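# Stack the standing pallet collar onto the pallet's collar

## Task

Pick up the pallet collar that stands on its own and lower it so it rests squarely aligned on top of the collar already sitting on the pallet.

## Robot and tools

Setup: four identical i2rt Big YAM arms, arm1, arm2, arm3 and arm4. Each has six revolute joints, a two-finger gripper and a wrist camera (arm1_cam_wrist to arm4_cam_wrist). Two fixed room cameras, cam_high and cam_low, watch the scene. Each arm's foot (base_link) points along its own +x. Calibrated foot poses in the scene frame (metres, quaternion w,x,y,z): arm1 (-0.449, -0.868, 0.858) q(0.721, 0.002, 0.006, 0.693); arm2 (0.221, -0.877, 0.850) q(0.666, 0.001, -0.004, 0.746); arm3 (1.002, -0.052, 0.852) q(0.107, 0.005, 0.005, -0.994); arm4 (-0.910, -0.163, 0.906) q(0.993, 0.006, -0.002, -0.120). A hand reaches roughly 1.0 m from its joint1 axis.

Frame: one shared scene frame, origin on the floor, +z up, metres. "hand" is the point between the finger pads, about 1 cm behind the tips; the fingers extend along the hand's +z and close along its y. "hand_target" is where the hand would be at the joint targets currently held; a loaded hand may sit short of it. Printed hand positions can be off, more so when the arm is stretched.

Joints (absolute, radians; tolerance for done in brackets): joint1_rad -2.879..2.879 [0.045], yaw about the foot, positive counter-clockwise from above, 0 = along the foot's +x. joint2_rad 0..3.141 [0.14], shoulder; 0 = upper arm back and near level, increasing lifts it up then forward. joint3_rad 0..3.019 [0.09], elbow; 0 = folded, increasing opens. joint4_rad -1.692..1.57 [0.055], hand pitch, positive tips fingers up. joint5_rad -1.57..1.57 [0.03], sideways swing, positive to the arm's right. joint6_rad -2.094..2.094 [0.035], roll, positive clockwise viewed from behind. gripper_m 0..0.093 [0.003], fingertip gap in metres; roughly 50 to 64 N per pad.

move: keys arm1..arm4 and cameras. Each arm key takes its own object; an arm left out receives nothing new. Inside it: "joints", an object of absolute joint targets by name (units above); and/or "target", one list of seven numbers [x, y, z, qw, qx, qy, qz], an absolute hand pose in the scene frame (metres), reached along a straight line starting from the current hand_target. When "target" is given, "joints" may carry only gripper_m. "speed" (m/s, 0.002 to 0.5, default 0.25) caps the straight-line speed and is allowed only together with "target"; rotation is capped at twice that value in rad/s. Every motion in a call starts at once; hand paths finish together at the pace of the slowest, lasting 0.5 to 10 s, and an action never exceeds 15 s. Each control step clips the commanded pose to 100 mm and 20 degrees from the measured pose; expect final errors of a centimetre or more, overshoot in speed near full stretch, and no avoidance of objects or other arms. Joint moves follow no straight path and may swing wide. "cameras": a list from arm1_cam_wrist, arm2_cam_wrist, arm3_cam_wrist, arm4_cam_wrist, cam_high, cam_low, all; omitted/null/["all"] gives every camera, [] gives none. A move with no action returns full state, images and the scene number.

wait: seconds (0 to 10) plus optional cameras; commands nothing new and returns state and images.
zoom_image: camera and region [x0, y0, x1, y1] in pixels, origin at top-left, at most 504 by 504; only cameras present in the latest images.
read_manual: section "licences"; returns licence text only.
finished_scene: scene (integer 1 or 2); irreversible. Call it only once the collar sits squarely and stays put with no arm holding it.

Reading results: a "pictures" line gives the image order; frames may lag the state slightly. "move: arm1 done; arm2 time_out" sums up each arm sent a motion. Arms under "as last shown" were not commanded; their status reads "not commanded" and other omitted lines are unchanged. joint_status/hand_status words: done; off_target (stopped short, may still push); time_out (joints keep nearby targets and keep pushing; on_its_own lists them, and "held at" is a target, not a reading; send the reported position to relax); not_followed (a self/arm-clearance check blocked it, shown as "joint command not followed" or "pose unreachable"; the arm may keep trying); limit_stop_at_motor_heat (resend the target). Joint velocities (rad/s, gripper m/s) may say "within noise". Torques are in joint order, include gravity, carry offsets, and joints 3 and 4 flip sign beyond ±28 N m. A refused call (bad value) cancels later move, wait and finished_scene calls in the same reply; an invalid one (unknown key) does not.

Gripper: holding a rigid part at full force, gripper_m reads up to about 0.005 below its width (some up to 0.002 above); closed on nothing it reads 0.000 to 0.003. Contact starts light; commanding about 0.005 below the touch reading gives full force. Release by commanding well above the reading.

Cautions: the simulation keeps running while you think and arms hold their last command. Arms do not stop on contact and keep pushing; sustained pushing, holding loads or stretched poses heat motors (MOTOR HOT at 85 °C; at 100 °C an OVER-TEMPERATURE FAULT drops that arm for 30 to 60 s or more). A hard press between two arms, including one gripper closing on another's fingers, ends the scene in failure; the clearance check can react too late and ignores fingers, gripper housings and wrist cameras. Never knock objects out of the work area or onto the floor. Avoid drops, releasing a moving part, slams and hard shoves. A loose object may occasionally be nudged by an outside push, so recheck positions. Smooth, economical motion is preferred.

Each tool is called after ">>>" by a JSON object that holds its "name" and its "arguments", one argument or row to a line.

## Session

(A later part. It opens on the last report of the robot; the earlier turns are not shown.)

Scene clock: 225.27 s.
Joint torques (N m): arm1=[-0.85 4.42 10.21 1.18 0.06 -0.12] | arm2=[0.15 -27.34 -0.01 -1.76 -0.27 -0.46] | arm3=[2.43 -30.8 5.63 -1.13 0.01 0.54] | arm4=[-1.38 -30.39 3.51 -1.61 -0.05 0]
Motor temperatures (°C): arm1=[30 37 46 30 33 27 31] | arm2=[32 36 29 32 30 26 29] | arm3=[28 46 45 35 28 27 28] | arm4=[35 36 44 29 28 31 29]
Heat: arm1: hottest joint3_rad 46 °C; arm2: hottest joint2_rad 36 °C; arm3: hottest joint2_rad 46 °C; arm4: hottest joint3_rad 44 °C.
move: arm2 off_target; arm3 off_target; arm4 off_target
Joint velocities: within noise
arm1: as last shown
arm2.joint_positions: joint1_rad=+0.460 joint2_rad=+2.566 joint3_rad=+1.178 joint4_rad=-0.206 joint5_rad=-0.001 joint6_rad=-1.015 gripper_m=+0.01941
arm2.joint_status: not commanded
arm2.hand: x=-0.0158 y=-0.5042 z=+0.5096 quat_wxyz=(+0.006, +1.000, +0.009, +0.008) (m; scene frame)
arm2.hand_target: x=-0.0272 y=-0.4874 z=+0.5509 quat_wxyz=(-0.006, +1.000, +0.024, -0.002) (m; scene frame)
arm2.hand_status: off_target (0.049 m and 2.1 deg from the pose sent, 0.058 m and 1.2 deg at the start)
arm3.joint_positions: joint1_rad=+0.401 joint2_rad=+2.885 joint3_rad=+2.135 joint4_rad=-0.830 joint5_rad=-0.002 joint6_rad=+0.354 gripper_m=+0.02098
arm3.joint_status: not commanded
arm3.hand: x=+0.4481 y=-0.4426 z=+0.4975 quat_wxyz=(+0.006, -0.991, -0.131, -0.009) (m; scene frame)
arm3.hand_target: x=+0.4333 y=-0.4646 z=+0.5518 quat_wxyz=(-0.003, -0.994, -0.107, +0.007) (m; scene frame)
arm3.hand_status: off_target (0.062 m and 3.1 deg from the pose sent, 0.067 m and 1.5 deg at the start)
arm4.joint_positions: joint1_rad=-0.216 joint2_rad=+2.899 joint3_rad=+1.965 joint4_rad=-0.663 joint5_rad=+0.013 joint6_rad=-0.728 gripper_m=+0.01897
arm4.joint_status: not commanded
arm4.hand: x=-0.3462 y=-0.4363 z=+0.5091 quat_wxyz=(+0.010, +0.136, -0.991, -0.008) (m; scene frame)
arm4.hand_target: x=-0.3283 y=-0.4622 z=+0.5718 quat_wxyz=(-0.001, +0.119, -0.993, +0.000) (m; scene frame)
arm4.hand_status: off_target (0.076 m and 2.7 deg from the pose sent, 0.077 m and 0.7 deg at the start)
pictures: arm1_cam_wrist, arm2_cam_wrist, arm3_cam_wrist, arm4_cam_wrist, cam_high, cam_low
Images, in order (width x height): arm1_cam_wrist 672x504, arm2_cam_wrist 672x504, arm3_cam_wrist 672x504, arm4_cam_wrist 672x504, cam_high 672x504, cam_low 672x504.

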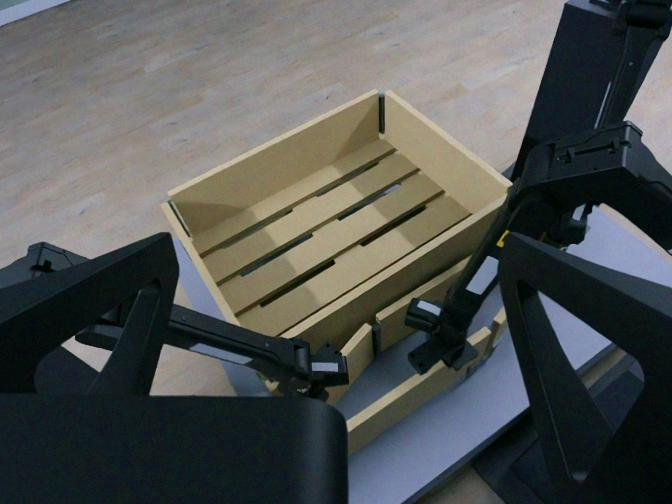

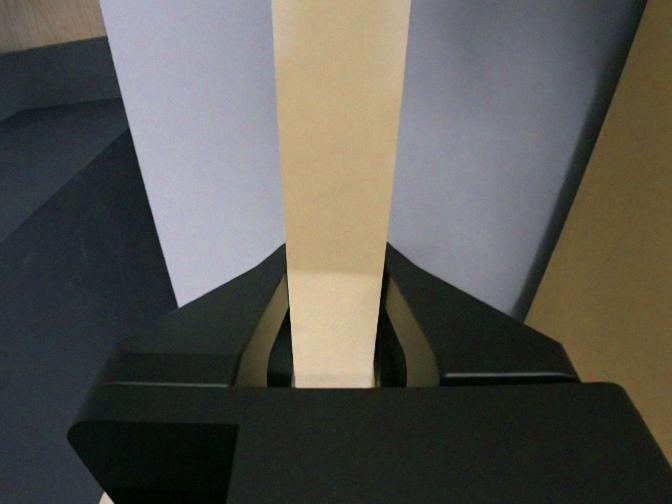

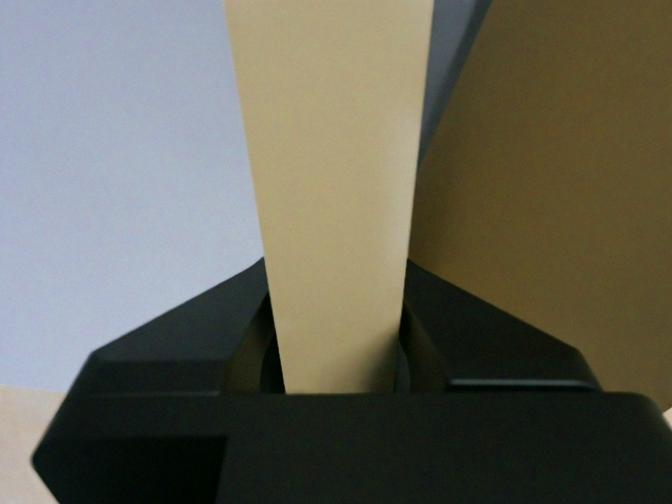

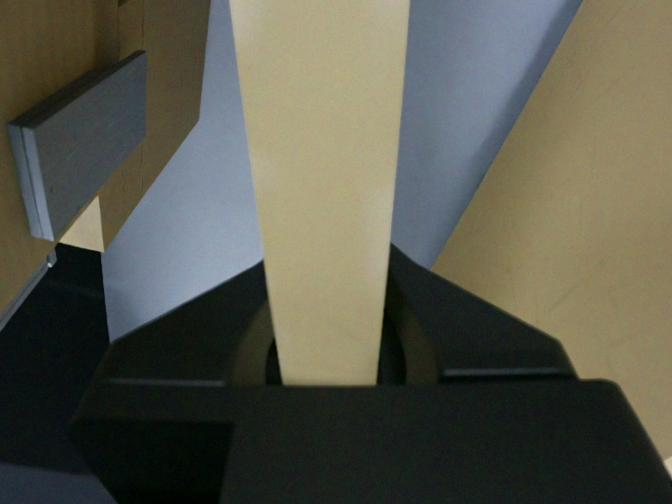

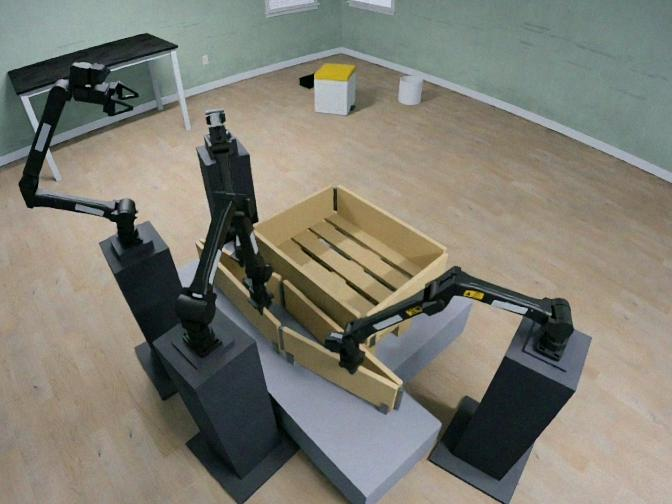

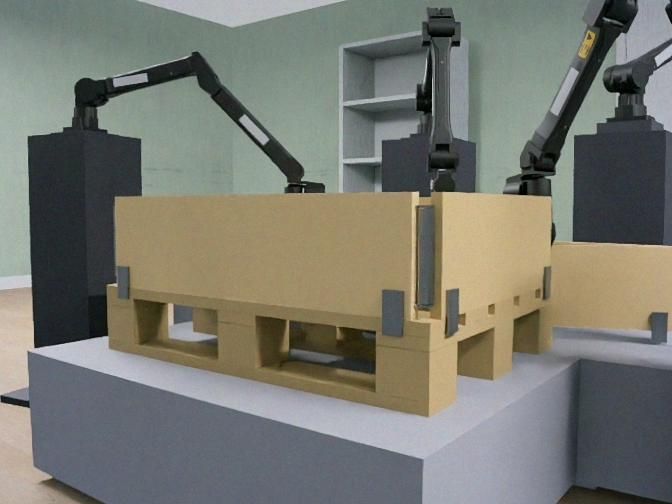

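>>> {"name": "move", "arguments": {
  "arm2": {"target":[-0.0263,-0.4894,0.68,0,1,0.024,0],"speed":0.08},
  "arm3": {"target":[0.4367,-0.4629,0.69,0,0.9944,0.106,0],"speed":0.08},
  "arm4": {"target":[-0.3292,-0.4422,0.71,0,-0.116,0.9933,0],"speed":0.08}
}}

Scene clock: 232.83 s.
Joint torques (N m): arm1=[-0.85 4.42 10.21 1.17 0.06 -0.11] | arm2=[0.15 -27.16 2.66 -2.71 -0.2 -0.51] | arm3=[2.32 -32.56 7.24 -2.3 0.27 0.56] | arm4=[0.56 -31.27 5.52 -2.73 -0.23 0.25]
Motor temperatures (°C): arm1=[30 37 46 30 32 27 31] | arm2=[32 37 29 32 30 26 30] | arm3=[28 45 44 35 28 27 29] | arm4=[35 36 43 29 28 31 29]
Heat: arm1: hottest joint3_rad 46 °C; arm2: hottest joint2_rad 37 °C; arm3: hottest joint2_rad 45 °C; arm4: hottest joint3_rad 43 °C.
move: arm2 off_target; arm3 off_target; arm4 off_target
Joint velocities: within noise
arm1: as last shown
arm2.joint_positions: joint1_rad=+0.460 joint2_rad=+2.260 joint3_rad=+1.057 joint4_rad=-0.401 joint5_rad=-0.007 joint6_rad=-1.012 gripper_m=+0.01941
arm2.joint_status: not commanded
arm2.hand: x=-0.0194 y=-0.5021 z=+0.6286 quat_wxyz=(+0.012, +1.000, +0.007, +0.008) (m; scene frame)
arm2.hand_target: x=-0.0264 y=-0.4900 z=+0.6750 quat_wxyz=(-0.001, +1.000, +0.024, -0.001) (m; scene frame)
arm2.hand_status: off_target (0.053 m and 2.5 deg from the pose sent, 0.171 m and 2.1 deg at the start)
arm3.joint_positions: joint1_rad=+0.401 joint2_rad=+2.646 joint3_rad=+1.981 joint4_rad=-0.928 joint5_rad=-0.016 joint6_rad=+0.352 gripper_m=+0.02099
arm3.joint_status: not commanded
arm3.hand: x=+0.4488 y=-0.4456 z=+0.6120 quat_wxyz=(+0.003, -0.991, -0.131, -0.019) (m; scene frame)
arm3.hand_target: x=+0.4369 y=-0.4633 z=+0.6848 quat_wxyz=(-0.003, -0.994, -0.107, +0.000) (m; scene frame)
arm3.hand_status: off_target (0.081 m and 3.6 deg from the pose sent, 0.194 m and 3.1 deg at the start)
arm4.joint_positions: joint1_rad=-0.207 joint2_rad=+2.624 joint3_rad=+1.750 joint4_rad=-0.726 joint5_rad=+0.022 joint6_rad=-0.719 gripper_m=+0.01908
arm4.joint_status: not commanded
arm4.hand: x=-0.3487 y=-0.4326 z=+0.6269 quat_wxyz=(+0.014, +0.136, -0.991, -0.004) (m; scene frame)
arm4.hand_target: x=-0.3294 y=-0.4426 z=+0.7025 quat_wxyz=(+0.000, +0.117, -0.993, +0.001) (m; scene frame)
arm4.hand_status: off_target (0.086 m and 2.8 deg from the pose sent, 0.202 m and 2.7 deg at the start; pose on its path clipped on 13 of 73 steps)
pictures: arm1_cam_wrist, arm2_cam_wrist, arm3_cam_wrist, arm4_cam_wrist, cam_high, cam_low
Images, in order (width x height): arm1_cam_wrist 672x504, arm2_cam_wrist 672x504, arm3_cam_wrist 672x504, arm4_cam_wrist 672x504, cam_high 672x504, cam_low 672x504.

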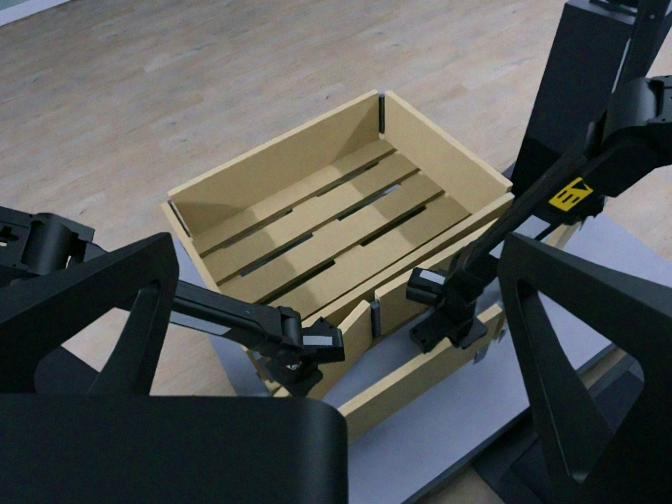

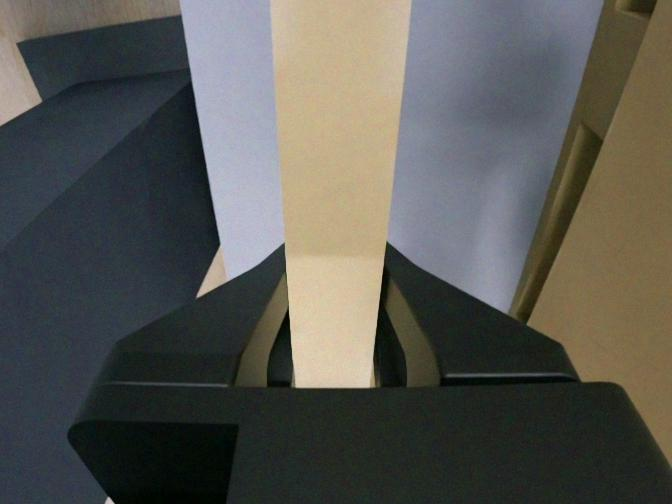

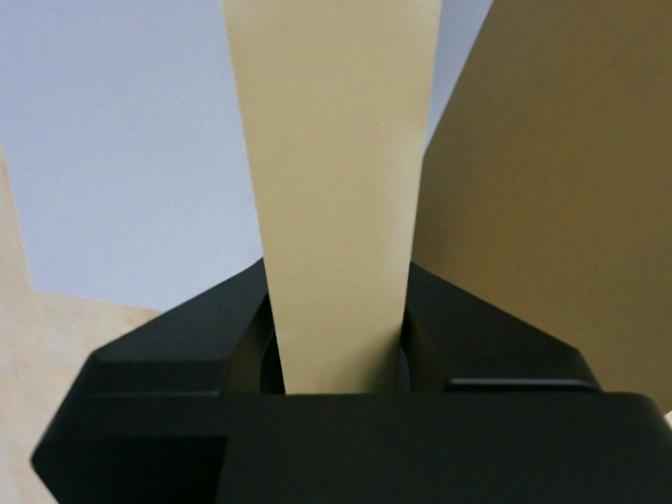

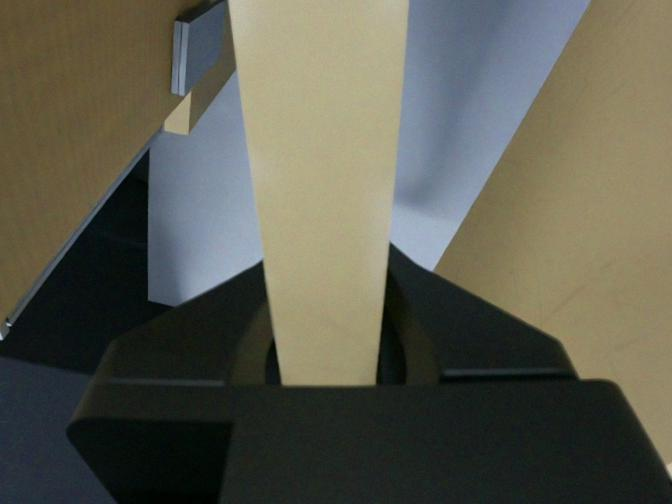

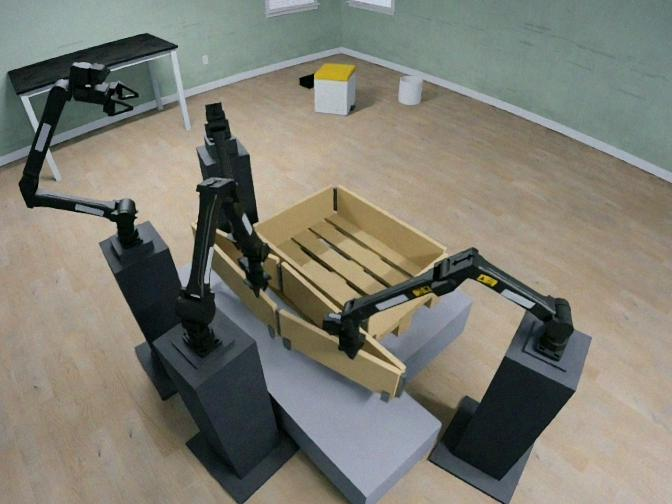

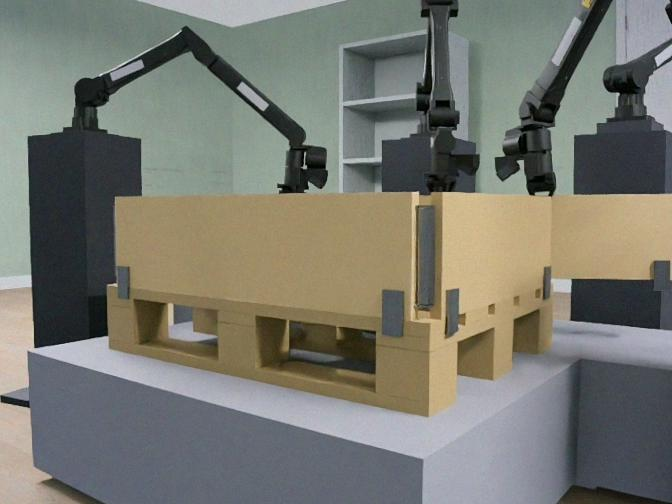

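>>> {"name": "move", "arguments": {
  "arm2": {"target":[-0.0263,-0.4894,0.84,0,1,0.024,0],"speed":0.1},
  "arm3": {"target":[0.4367,-0.4629,0.86,0,0.9944,0.106,0],"speed":0.1},
  "arm4": {"target":[-0.3292,-0.4422,0.872,0,-0.116,0.9933,0],"speed":0.1},
  "cameras": []
}}

>>> {"name": "move", "arguments": {
  "arm2": {"target":[-0.0263,-0.4894,1.0,0,1,0.024,0],"speed":0.1},
  "arm3": {"target":[0.4367,-0.4629,1.025,0,0.9944,0.106,0],"speed":0.1},
  "arm4": {"target":[-0.3292,-0.4422,1.035,0,-0.116,0.9933,0],"speed":0.1}
}}

Scene clock: 240.30 s.
Joint torques (N m): arm1=[-0.85 4.42 10.21 1.18 0.06 -0.11] | arm2=[-0.15 -25.64 9.7 -3.69 -0.12 -0.51] | arm3=[2.26 -32.56 11.96 -2.84 0.73 0.49] | arm4=[0.21 -31.15 10.56 -3.43 -0.56 0.19]
Motor temperatures (°C): arm1=[30 37 46 30 32 27 31] | arm2=[31 38 29 32 30 26 30] | arm3=[28 46 44 35 28 27 29] | arm4=[35 37 42 29 28 31 30]
Heat: arm1: hottest joint3_rad 46 °C; arm2: hottest joint2_rad 38 °C; arm3: hottest joint2_rad 46 °C; arm4: hottest joint3_rad 42 °C.
move: arm2 off_target; arm3 off_target; arm4 off_target
Joint velocities: within noise
arm1: as last shown
arm2.joint_positions: joint1_rad=+0.460 joint2_rad=+1.911 joint3_rad=+1.022 joint4_rad=-0.746 joint5_rad=-0.004 joint6_rad=-1.015 gripper_m=+0.01971
arm2.joint_status: not commanded
arm2.hand: x=-0.0158 y=-0.5087 z=+0.7742 quat_wxyz=(+0.024, +1.000, +0.009, +0.017) (m; scene frame)
arm2.hand_target: x=-0.0253 y=-0.4905 z=+0.8347 quat_wxyz=(-0.003, +1.000, +0.024, +0.000) (m; scene frame)
arm2.hand_status: off_target (0.069 m and 3.8 deg from the pose sent, 0.212 m and 2.5 deg at the start)
arm3.joint_positions: joint1_rad=+0.402 joint2_rad=+2.415 joint3_rad=+1.942 joint4_rad=-1.156 joint5_rad=-0.027 joint6_rad=+0.357 gripper_m=+0.02102
arm3.joint_status: not commanded
arm3.hand: x=+0.4543 y=-0.4449 z=+0.7545 quat_wxyz=(+0.007, -0.991, -0.129, -0.037) (m; scene frame)
arm3.hand_target: x=+0.4403 y=-0.4599 z=+0.8469 quat_wxyz=(-0.003, -0.994, -0.107, +0.001) (m; scene frame)
arm3.hand_status: off_target (0.108 m and 5.1 deg from the pose sent, 0.249 m and 3.6 deg at the start; pose on its path clipped on 79 of 87 steps)
arm4.joint_positions: joint1_rad=-0.203 joint2_rad=+2.362 joint3_rad=+1.685 joint4_rad=-0.944 joint5_rad=+0.028 joint6_rad=-0.710 gripper_m=+0.01942
arm4.joint_status: not commanded
arm4.hand: x=-0.3476 y=-0.4338 z=+0.7703 quat_wxyz=(+0.025, +0.133, -0.991, -0.008) (m; scene frame)
arm4.hand_target: x=-0.3309 y=-0.4415 z=+0.8610 quat_wxyz=(-0.002, +0.116, -0.993, +0.001) (m; scene frame)
arm4.hand_status: off_target (0.104 m and 3.6 deg from the pose sent, 0.246 m and 2.8 deg at the start; pose on its path clipped on 80 of 87 steps)
pictures: none
No camera images: "cameras" was empty.

Scene clock: 244.27 s.
Joint torques (N m): arm1=[-0.85 4.48 10.21 1.17 0.06 -0.12] | arm2=[-0.21 -25.82 16.34 -4.59 -0.23 -0.52] | arm3=[1.9 -31.33 14.46 -2.88 0.88 0.5] | arm4=[0.15 -29.57 14.68 -3.58 -0.72 0.18]
Motor temperatures (°C): arm1=[30 37 46 30 32 27 31] | arm2=[31 38 30 32 30 26 30] | arm3=[28 46 45 35 28 27 29] | arm4=[35 38 43 29 29 31 30]
Heat: arm1: hottest joint3_rad 46 °C; arm2: hottest joint2_rad 38 °C; arm3: hottest joint2_rad 46 °C; arm4: hottest joint3_rad 43 °C.
move: arm2 off_target; arm3 off_target; arm4 off_target
Joint velocities: within noise
arm1: as last shown
arm2.joint_positions: joint1_rad=+0.460 joint2_rad=+1.708 joint3_rad=+1.116 joint4_rad=-1.089 joint5_rad=-0.001 joint6_rad=-1.015 gripper_m=+0.02022
arm2.joint_status: not commanded
arm2.hand: x=-0.0121 y=-0.5151 z=+0.8900 quat_wxyz=(+0.043, +0.999, +0.009, +0.031) (m; scene frame)
arm2.hand_target: x=-0.0215 y=-0.4972 z=+0.9787 quat_wxyz=(-0.004, +1.000, +0.023, +0.000) (m; scene frame)
arm2.hand_status: off_target (0.114 m and 6.4 deg from the pose sent, 0.227 m and 3.8 deg at the start; pose on its path clipped on 103 of 119 steps)
arm3.joint_positions: joint1_rad=+0.404 joint2_rad=+2.296 joint3_rad=+2.028 joint4_rad=-1.374 joint5_rad=-0.031 joint6_rad=+0.357 gripper_m=+0.02114
arm3.joint_status: not commanded
arm3.hand: x=+0.4557 y=-0.4476 z=+0.8651 quat_wxyz=(+0.008, -0.991, -0.130, -0.044) (m; scene frame)
arm3.hand_target: x=+0.4475 y=-0.4546 z=+0.9595 quat_wxyz=(-0.003, -0.994, -0.106, +0.002) (m; scene frame)
arm3.hand_status: off_target (0.162 m and 5.8 deg from the pose sent, 0.272 m and 5.1 deg at the start; pose on its path clipped on 117 of 119 steps)
arm4.joint_positions: joint1_rad=-0.199 joint2_rad=+2.193 joint3_rad=+1.709 joint4_rad=-1.151 joint5_rad=+0.033 joint6_rad=-0.708 gripper_m=+0.01972
arm4.joint_status: not commanded
arm4.hand: x=-0.3511 y=-0.4318 z=+0.8823 quat_wxyz=(+0.032, +0.135, -0.990, -0.009) (m; scene frame)
arm4.hand_target: x=-0.3400 y=-0.4373 z=+0.9752 quat_wxyz=(-0.002, +0.117, -0.993, +0.002) (m; scene frame)
arm4.hand_status: off_target (0.155 m and 4.4 deg from the pose sent, 0.265 m and 3.6 deg at the start; pose on its path clipped on 117 of 119 steps)
pictures: arm1_cam_wrist, arm2_cam_wrist, arm3_cam_wrist, arm4_cam_wrist, cam_high, cam_low
Images, in order (width x height): arm1_cam_wrist 672x504, arm2_cam_wrist 672x504, arm3_cam_wrist 672x504, arm4_cam_wrist 672x504, cam_high 672x504, cam_low 672x504.

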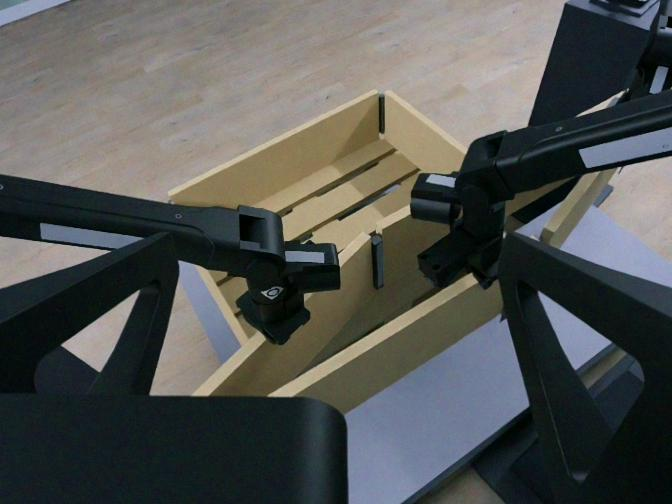

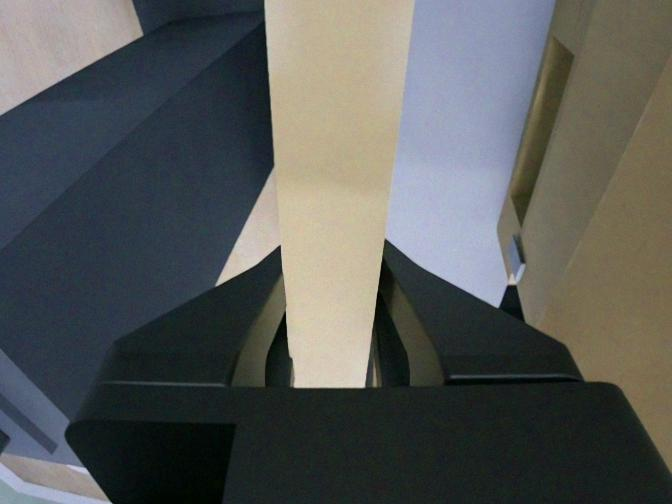

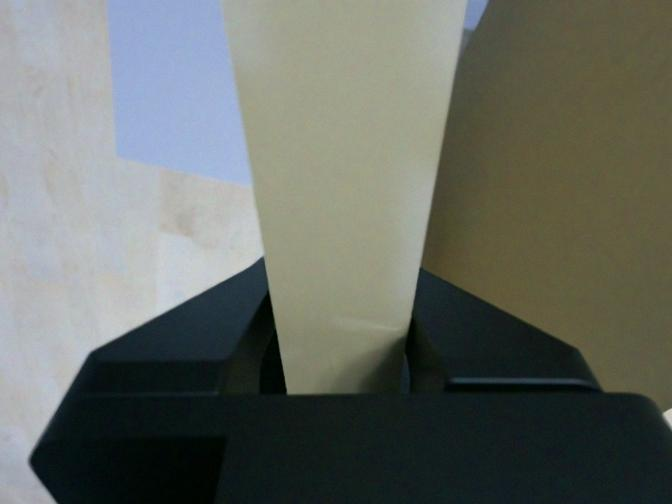

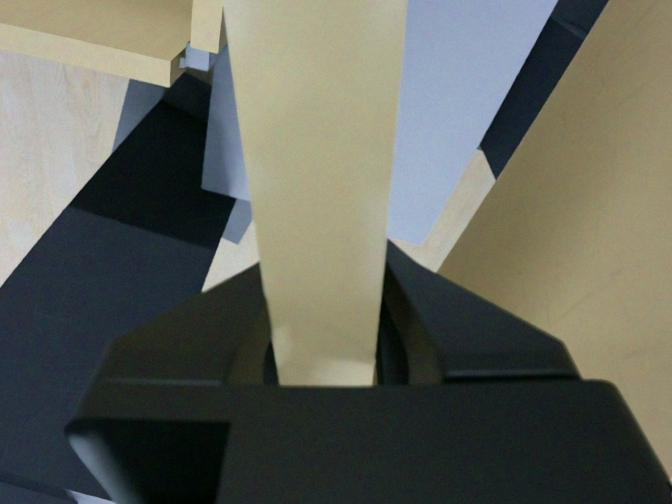

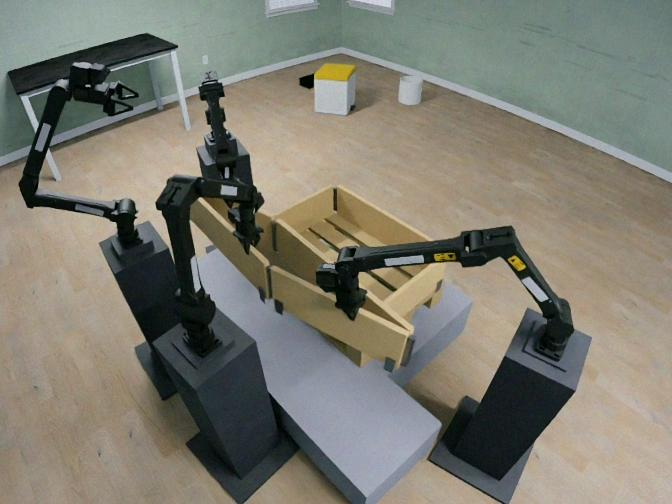

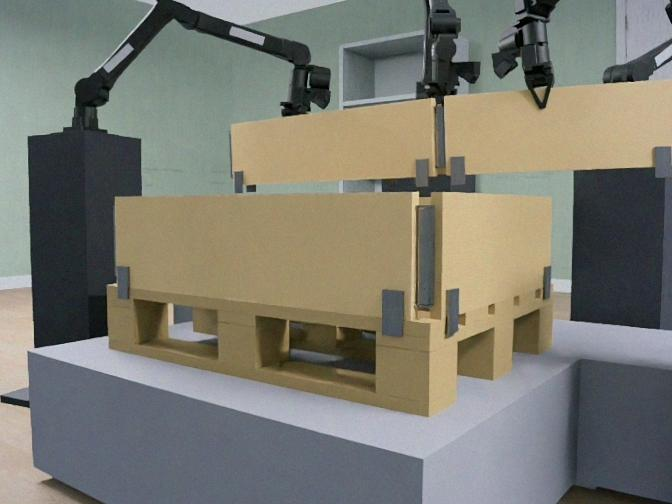

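>>> {"name": "move", "arguments": {
  "arm2": {"target":[-0.0263,-0.48,1.05,0,1,0.024,0],"speed":0.1},
  "arm3": {"target":[0.4367,-0.4529,1.07,0,0.9944,0.106,0],"speed":0.1},
  "arm4": {"target":[-0.3292,-0.4422,1.08,0,-0.116,0.9933,0],"speed":0.1}
}}

Scene clock: 250.80 s.
Joint torques (N m): arm1=[-0.85 4.48 10.21 1.16 0.06 -0.11] | arm2=[-0.38 -25.76 16.53 -4.67 -0.26 -0.58] | arm3=[1.67 -31.68 13.71 -2.7 0.95 0.44] | arm4=[0.21 -29.51 14.72 -3.67 -0.74 0.19]
Motor temperatures (°C): arm1=[30 37 46 30 32 27 31] | arm2=[31 39 31 32 30 26 30] | arm3=[28 46 46 35 29 27 29] | arm4=[35 39 46 29 29 31 30]
Heat: arm1: hottest joint3_rad 46 °C; arm2: hottest joint2_rad 39 °C; arm3: hottest joint2_rad 46 °C; arm4: hottest joint3_rad 46 °C.
move: arm2 off_target; arm3 off_target; arm4 off_target
Joint velocities: within noise
arm1: as last shown
arm2.joint_positions: joint1_rad=+0.455 joint2_rad=+1.695 joint3_rad=+1.128 joint4_rad=-1.115 joint5_rad=-0.001 joint6_rad=-1.015 gripper_m=+0.02023
arm2.joint_status: not commanded
arm2.hand: x=-0.0103 y=-0.5134 z=+0.8998 quat_wxyz=(+0.044, +0.999, +0.006, +0.031) (m; scene frame)
arm2.hand_target: x=-0.0176 y=-0.4968 z=+0.9888 quat_wxyz=(-0.003, +1.000, +0.023, +0.000) (m; scene frame)
arm2.hand_status: off_target (0.155 m and 6.5 deg from the pose sent, 0.164 m and 6.4 deg at the start; pose on its path clipped on 44 of 49 steps)
arm3.joint_positions: joint1_rad=+0.404 joint2_rad=+2.283 joint3_rad=+2.029 joint4_rad=-1.385 joint5_rad=-0.033 joint6_rad=+0.357 gripper_m=+0.02114
arm3.joint_status: not commanded
arm3.hand: x=+0.4565 y=-0.4474 z=+0.8742 quat_wxyz=(+0.006, -0.991, -0.130, -0.043) (m; scene frame)
arm3.hand_target: x=+0.4494 y=-0.4485 z=+0.9686 quat_wxyz=(-0.003, -0.994, -0.106, +0.001) (m; scene frame)
arm3.hand_status: off_target (0.197 m and 5.7 deg from the pose sent, 0.206 m and 5.8 deg at the start; pose on its path clipped on 47 of 49 steps)
arm4.joint_positions: joint1_rad=-0.199 joint2_rad=+2.178 joint3_rad=+1.710 joint4_rad=-1.165 joint5_rad=+0.033 joint6_rad=-0.707 gripper_m=+0.01974
arm4.joint_status: not commanded
arm4.hand: x=-0.3520 y=-0.4316 z=+0.8918 quat_wxyz=(+0.031, +0.134, -0.990, -0.009) (m; scene frame)
arm4.hand_target: x=-0.3428 y=-0.4359 z=+0.9848 quat_wxyz=(-0.003, +0.116, -0.993, +0.002) (m; scene frame)
arm4.hand_status: off_target (0.190 m and 4.2 deg from the pose sent, 0.199 m and 4.4 deg at the start; pose on its path clipped on 47 of 49 steps)
pictures: arm1_cam_wrist, arm2_cam_wrist, arm3_cam_wrist, arm4_cam_wrist, cam_high, cam_low
Images, in order (width x height): arm1_cam_wrist 672x504, arm2_cam_wrist 672x504, arm3_cam_wrist 672x504, arm4_cam_wrist 672x504, cam_high 672x504, cam_low 672x504.

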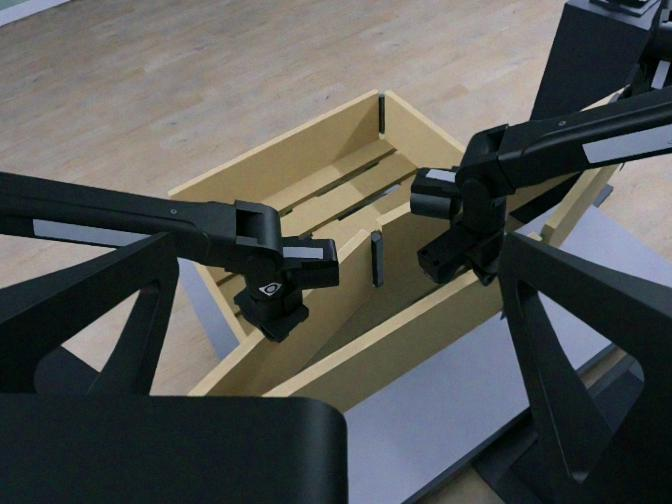

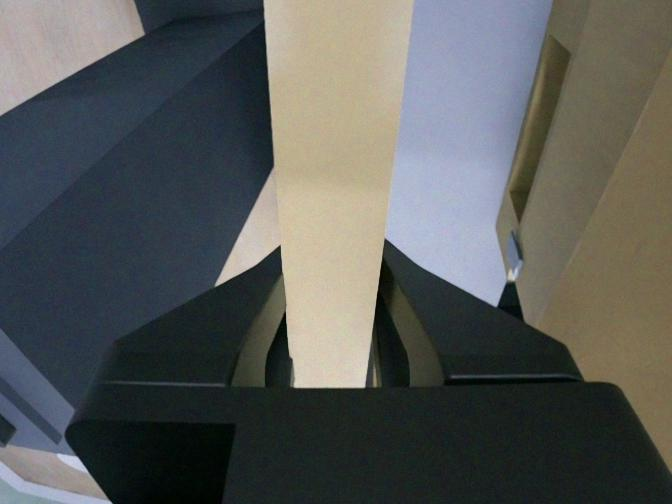

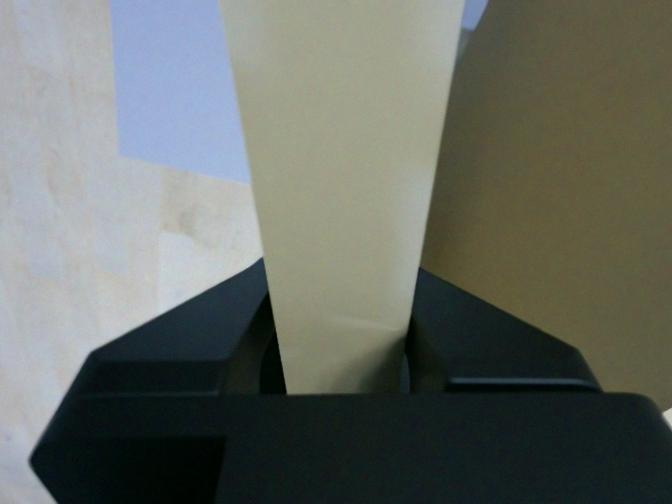

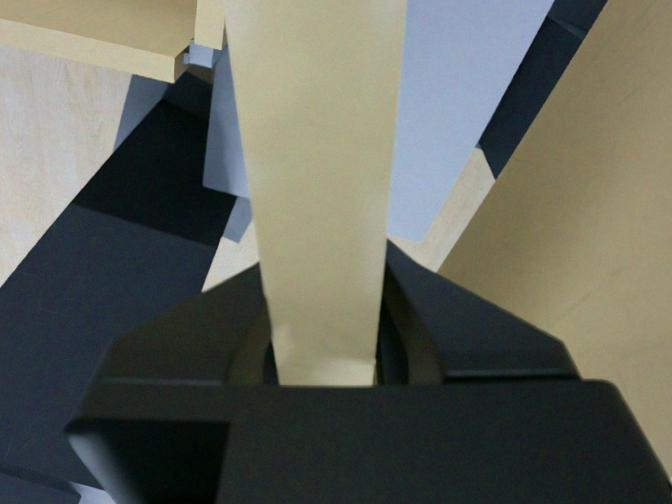

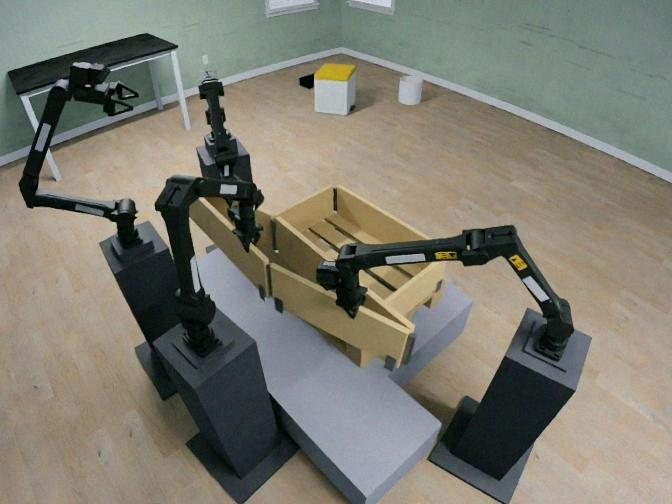

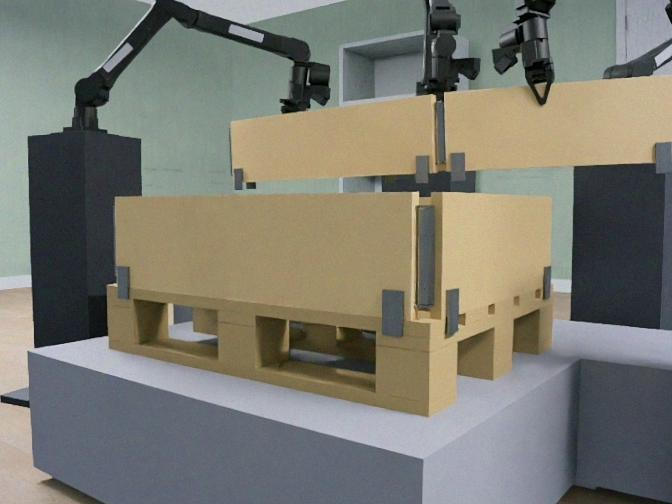

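>>> {"name": "move", "arguments": {
  "arm1": {"target":[-0.28,-0.505,1.03,0,-0.015,1,0],"joints":{"gripper_m":0.07}}
}}

Scene clock: 263.90 s.
Joint torques (N m): arm1=[0.38 -7.3 11.36 0.43 0.19 -0.09] | arm2=[-0.44 -25.76 16.49 -4.66 -0.26 -0.58] | arm3=[1.38 -31.74 13.72 -2.8 0.95 0.44] | arm4=[0.15 -29.33 14.75 -3.66 -0.74 0.18]
Motor temperatures (°C): arm1=[30 37 45 30 32 27 31] | arm2=[31 38 35 33 30 26 30] | arm3=[28 45 47 35 29 27 29] | arm4=[35 44 51 30 29 31 30]
Heat: arm1: hottest joint3_rad 45 °C; arm2: hottest joint2_rad 38 °C; arm3: hottest joint3_rad 47 °C; arm4: hottest joint3_rad 51 °C.
move: arm1 not_followed
Joint velocities: within noise
arm1.joint_positions: joint1_rad=-0.324 joint2_rad=+1.113 joint3_rad=+1.104 joint4_rad=-1.352 joint5_rad=+0.138 joint6_rad=+0.969 gripper_m=+0.07012
arm1.joint_status: all done
arm1.on_its_own: joint1_rad is held at -0.320, not at your -0.398; joint2_rad is held at +1.103, not at your +0.470; joint3_rad is held at +1.108, not at your +1.390; joint4_rad is held at -1.353, not at your -1.240; joint6_rad is held at +0.961, not at your +0.097
arm1.hand: x=-0.3008 y=-0.5498 z=+1.1124 quat_wxyz=(-0.104, +0.111, -0.987, -0.059) (m; scene frame)
arm1.hand_target: x=-0.3019 y=-0.5502 z=+1.1172 quat_wxyz=(-0.108, +0.117, -0.985, -0.063) (m; scene frame)
arm1.hand_status: not_followed (0.096 m and 17.7 deg from the pose sent, 0.461 m and 85.9 deg at the start)
arm2.joint_positions: joint1_rad=+0.454 joint2_rad=+1.695 joint3_rad=+1.129 joint4_rad=-1.115 joint5_rad=-0.001 joint6_rad=-1.015 gripper_m=+0.02023
arm2.joint_status: not commanded
arm2.hand: x=-0.0104 y=-0.5129 z=+0.9001 quat_wxyz=(+0.043, +0.999, +0.006, +0.031) (m; scene frame)
arm2.hand_target: x=-0.0177 y=-0.4965 z=+0.9888 quat_wxyz=(-0.003, +1.000, +0.023, +0.000) (m; scene frame)
arm2.hand_status: not commanded
arm3: as last shown
arm3.hand: x=+0.4564 y=-0.4474 z=+0.8744 quat_wxyz=(+0.006, -0.991, -0.130, -0.043) (m; scene frame)
arm3.hand_target: x=+0.4493 y=-0.4486 z=+0.9685 quat_wxyz=(-0.003, -0.994, -0.106, +0.001) (m; scene frame)
arm4.joint_positions: joint1_rad=-0.199 joint2_rad=+2.177 joint3_rad=+1.710 joint4_rad=-1.165 joint5_rad=+0.033 joint6_rad=-0.707 gripper_m=+0.01974
arm4.joint_status: not commanded
arm4.hand: x=-0.3519 y=-0.4316 z=+0.8922 quat_wxyz=(+0.031, +0.134, -0.990, -0.009) (m; scene frame)
arm4.hand_target: x=-0.3427 y=-0.4360 z=+0.9849 quat_wxyz=(-0.003, +0.116, -0.993, +0.002) (m; scene frame)
arm4.hand_status: not commanded
pictures: arm1_cam_wrist, arm2_cam_wrist, arm3_cam_wrist, arm4_cam_wrist, cam_high, cam_low
pose unreachable (arm1 arm): on one or more control steps of this call this arm could not follow its commanded pose, so it was not sent that pose on those steps. On the call's last step it was still not sent that pose. It may still have moved: this result reports where it is.
cause: moving toward the commanded pose would bring a part of the arm too close to another arm (this arm's fingers and the arm4 arm's wrist (the part past joint 4), at the place that arm is still heading or pushing toward).
Images, in order (width x height): arm1_cam_wrist 672x504, arm2_cam_wrist 672x504, arm3_cam_wrist 672x504, arm4_cam_wrist 672x504, cam_high 672x504, cam_low 672x504.

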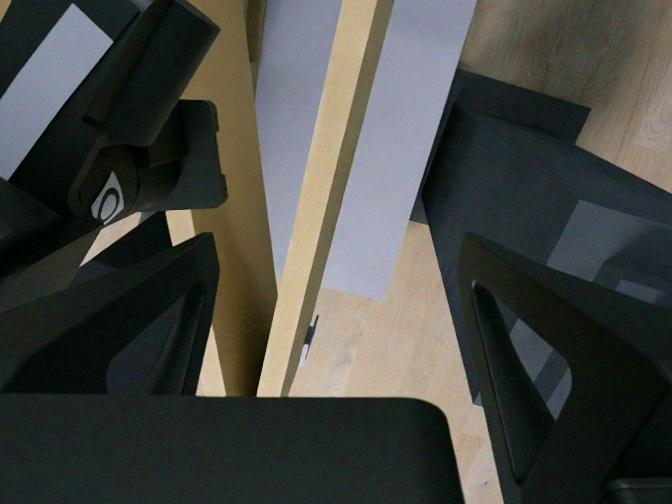

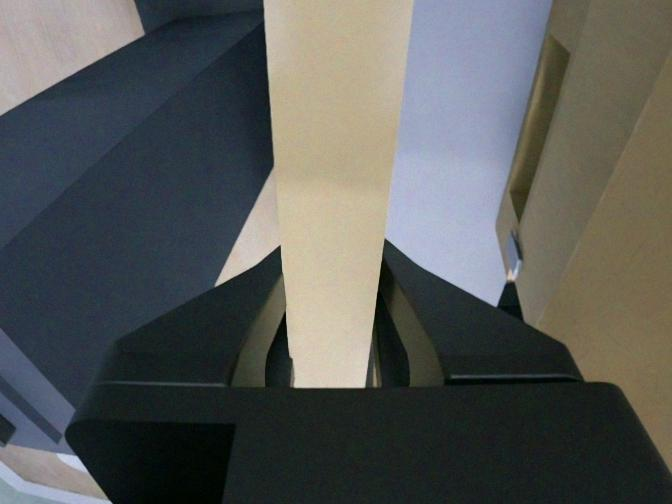

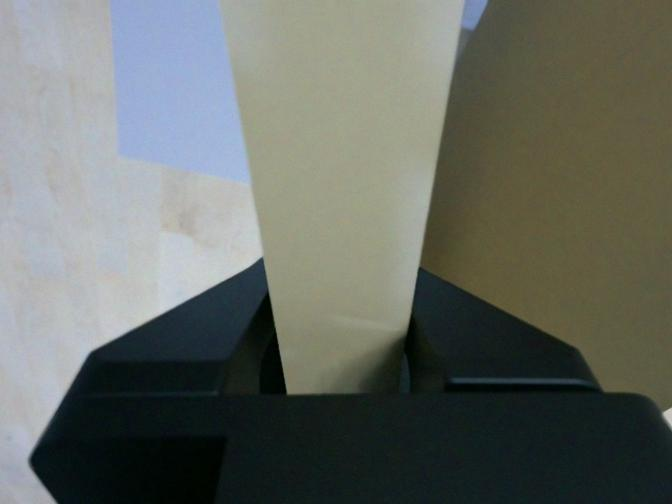

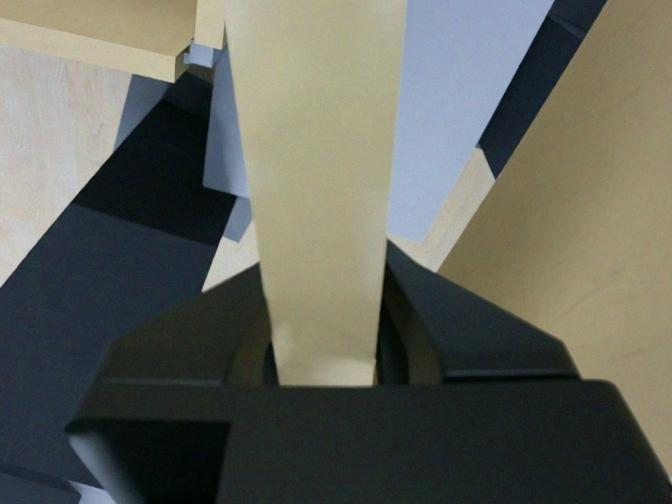

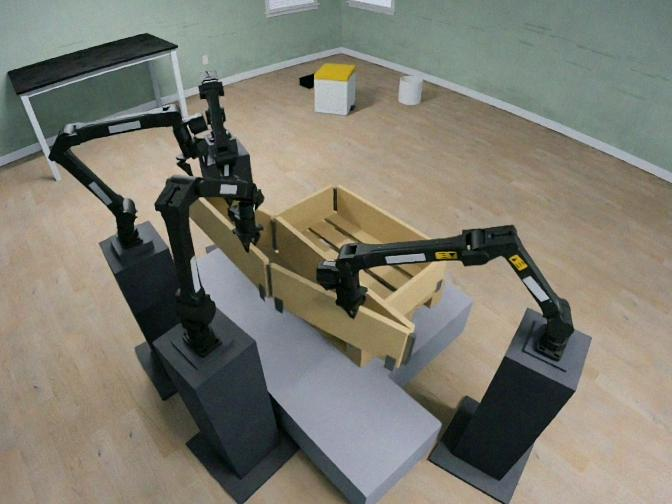

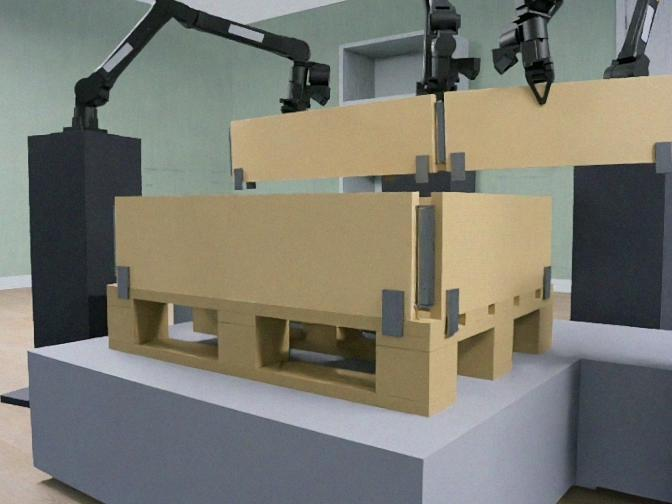

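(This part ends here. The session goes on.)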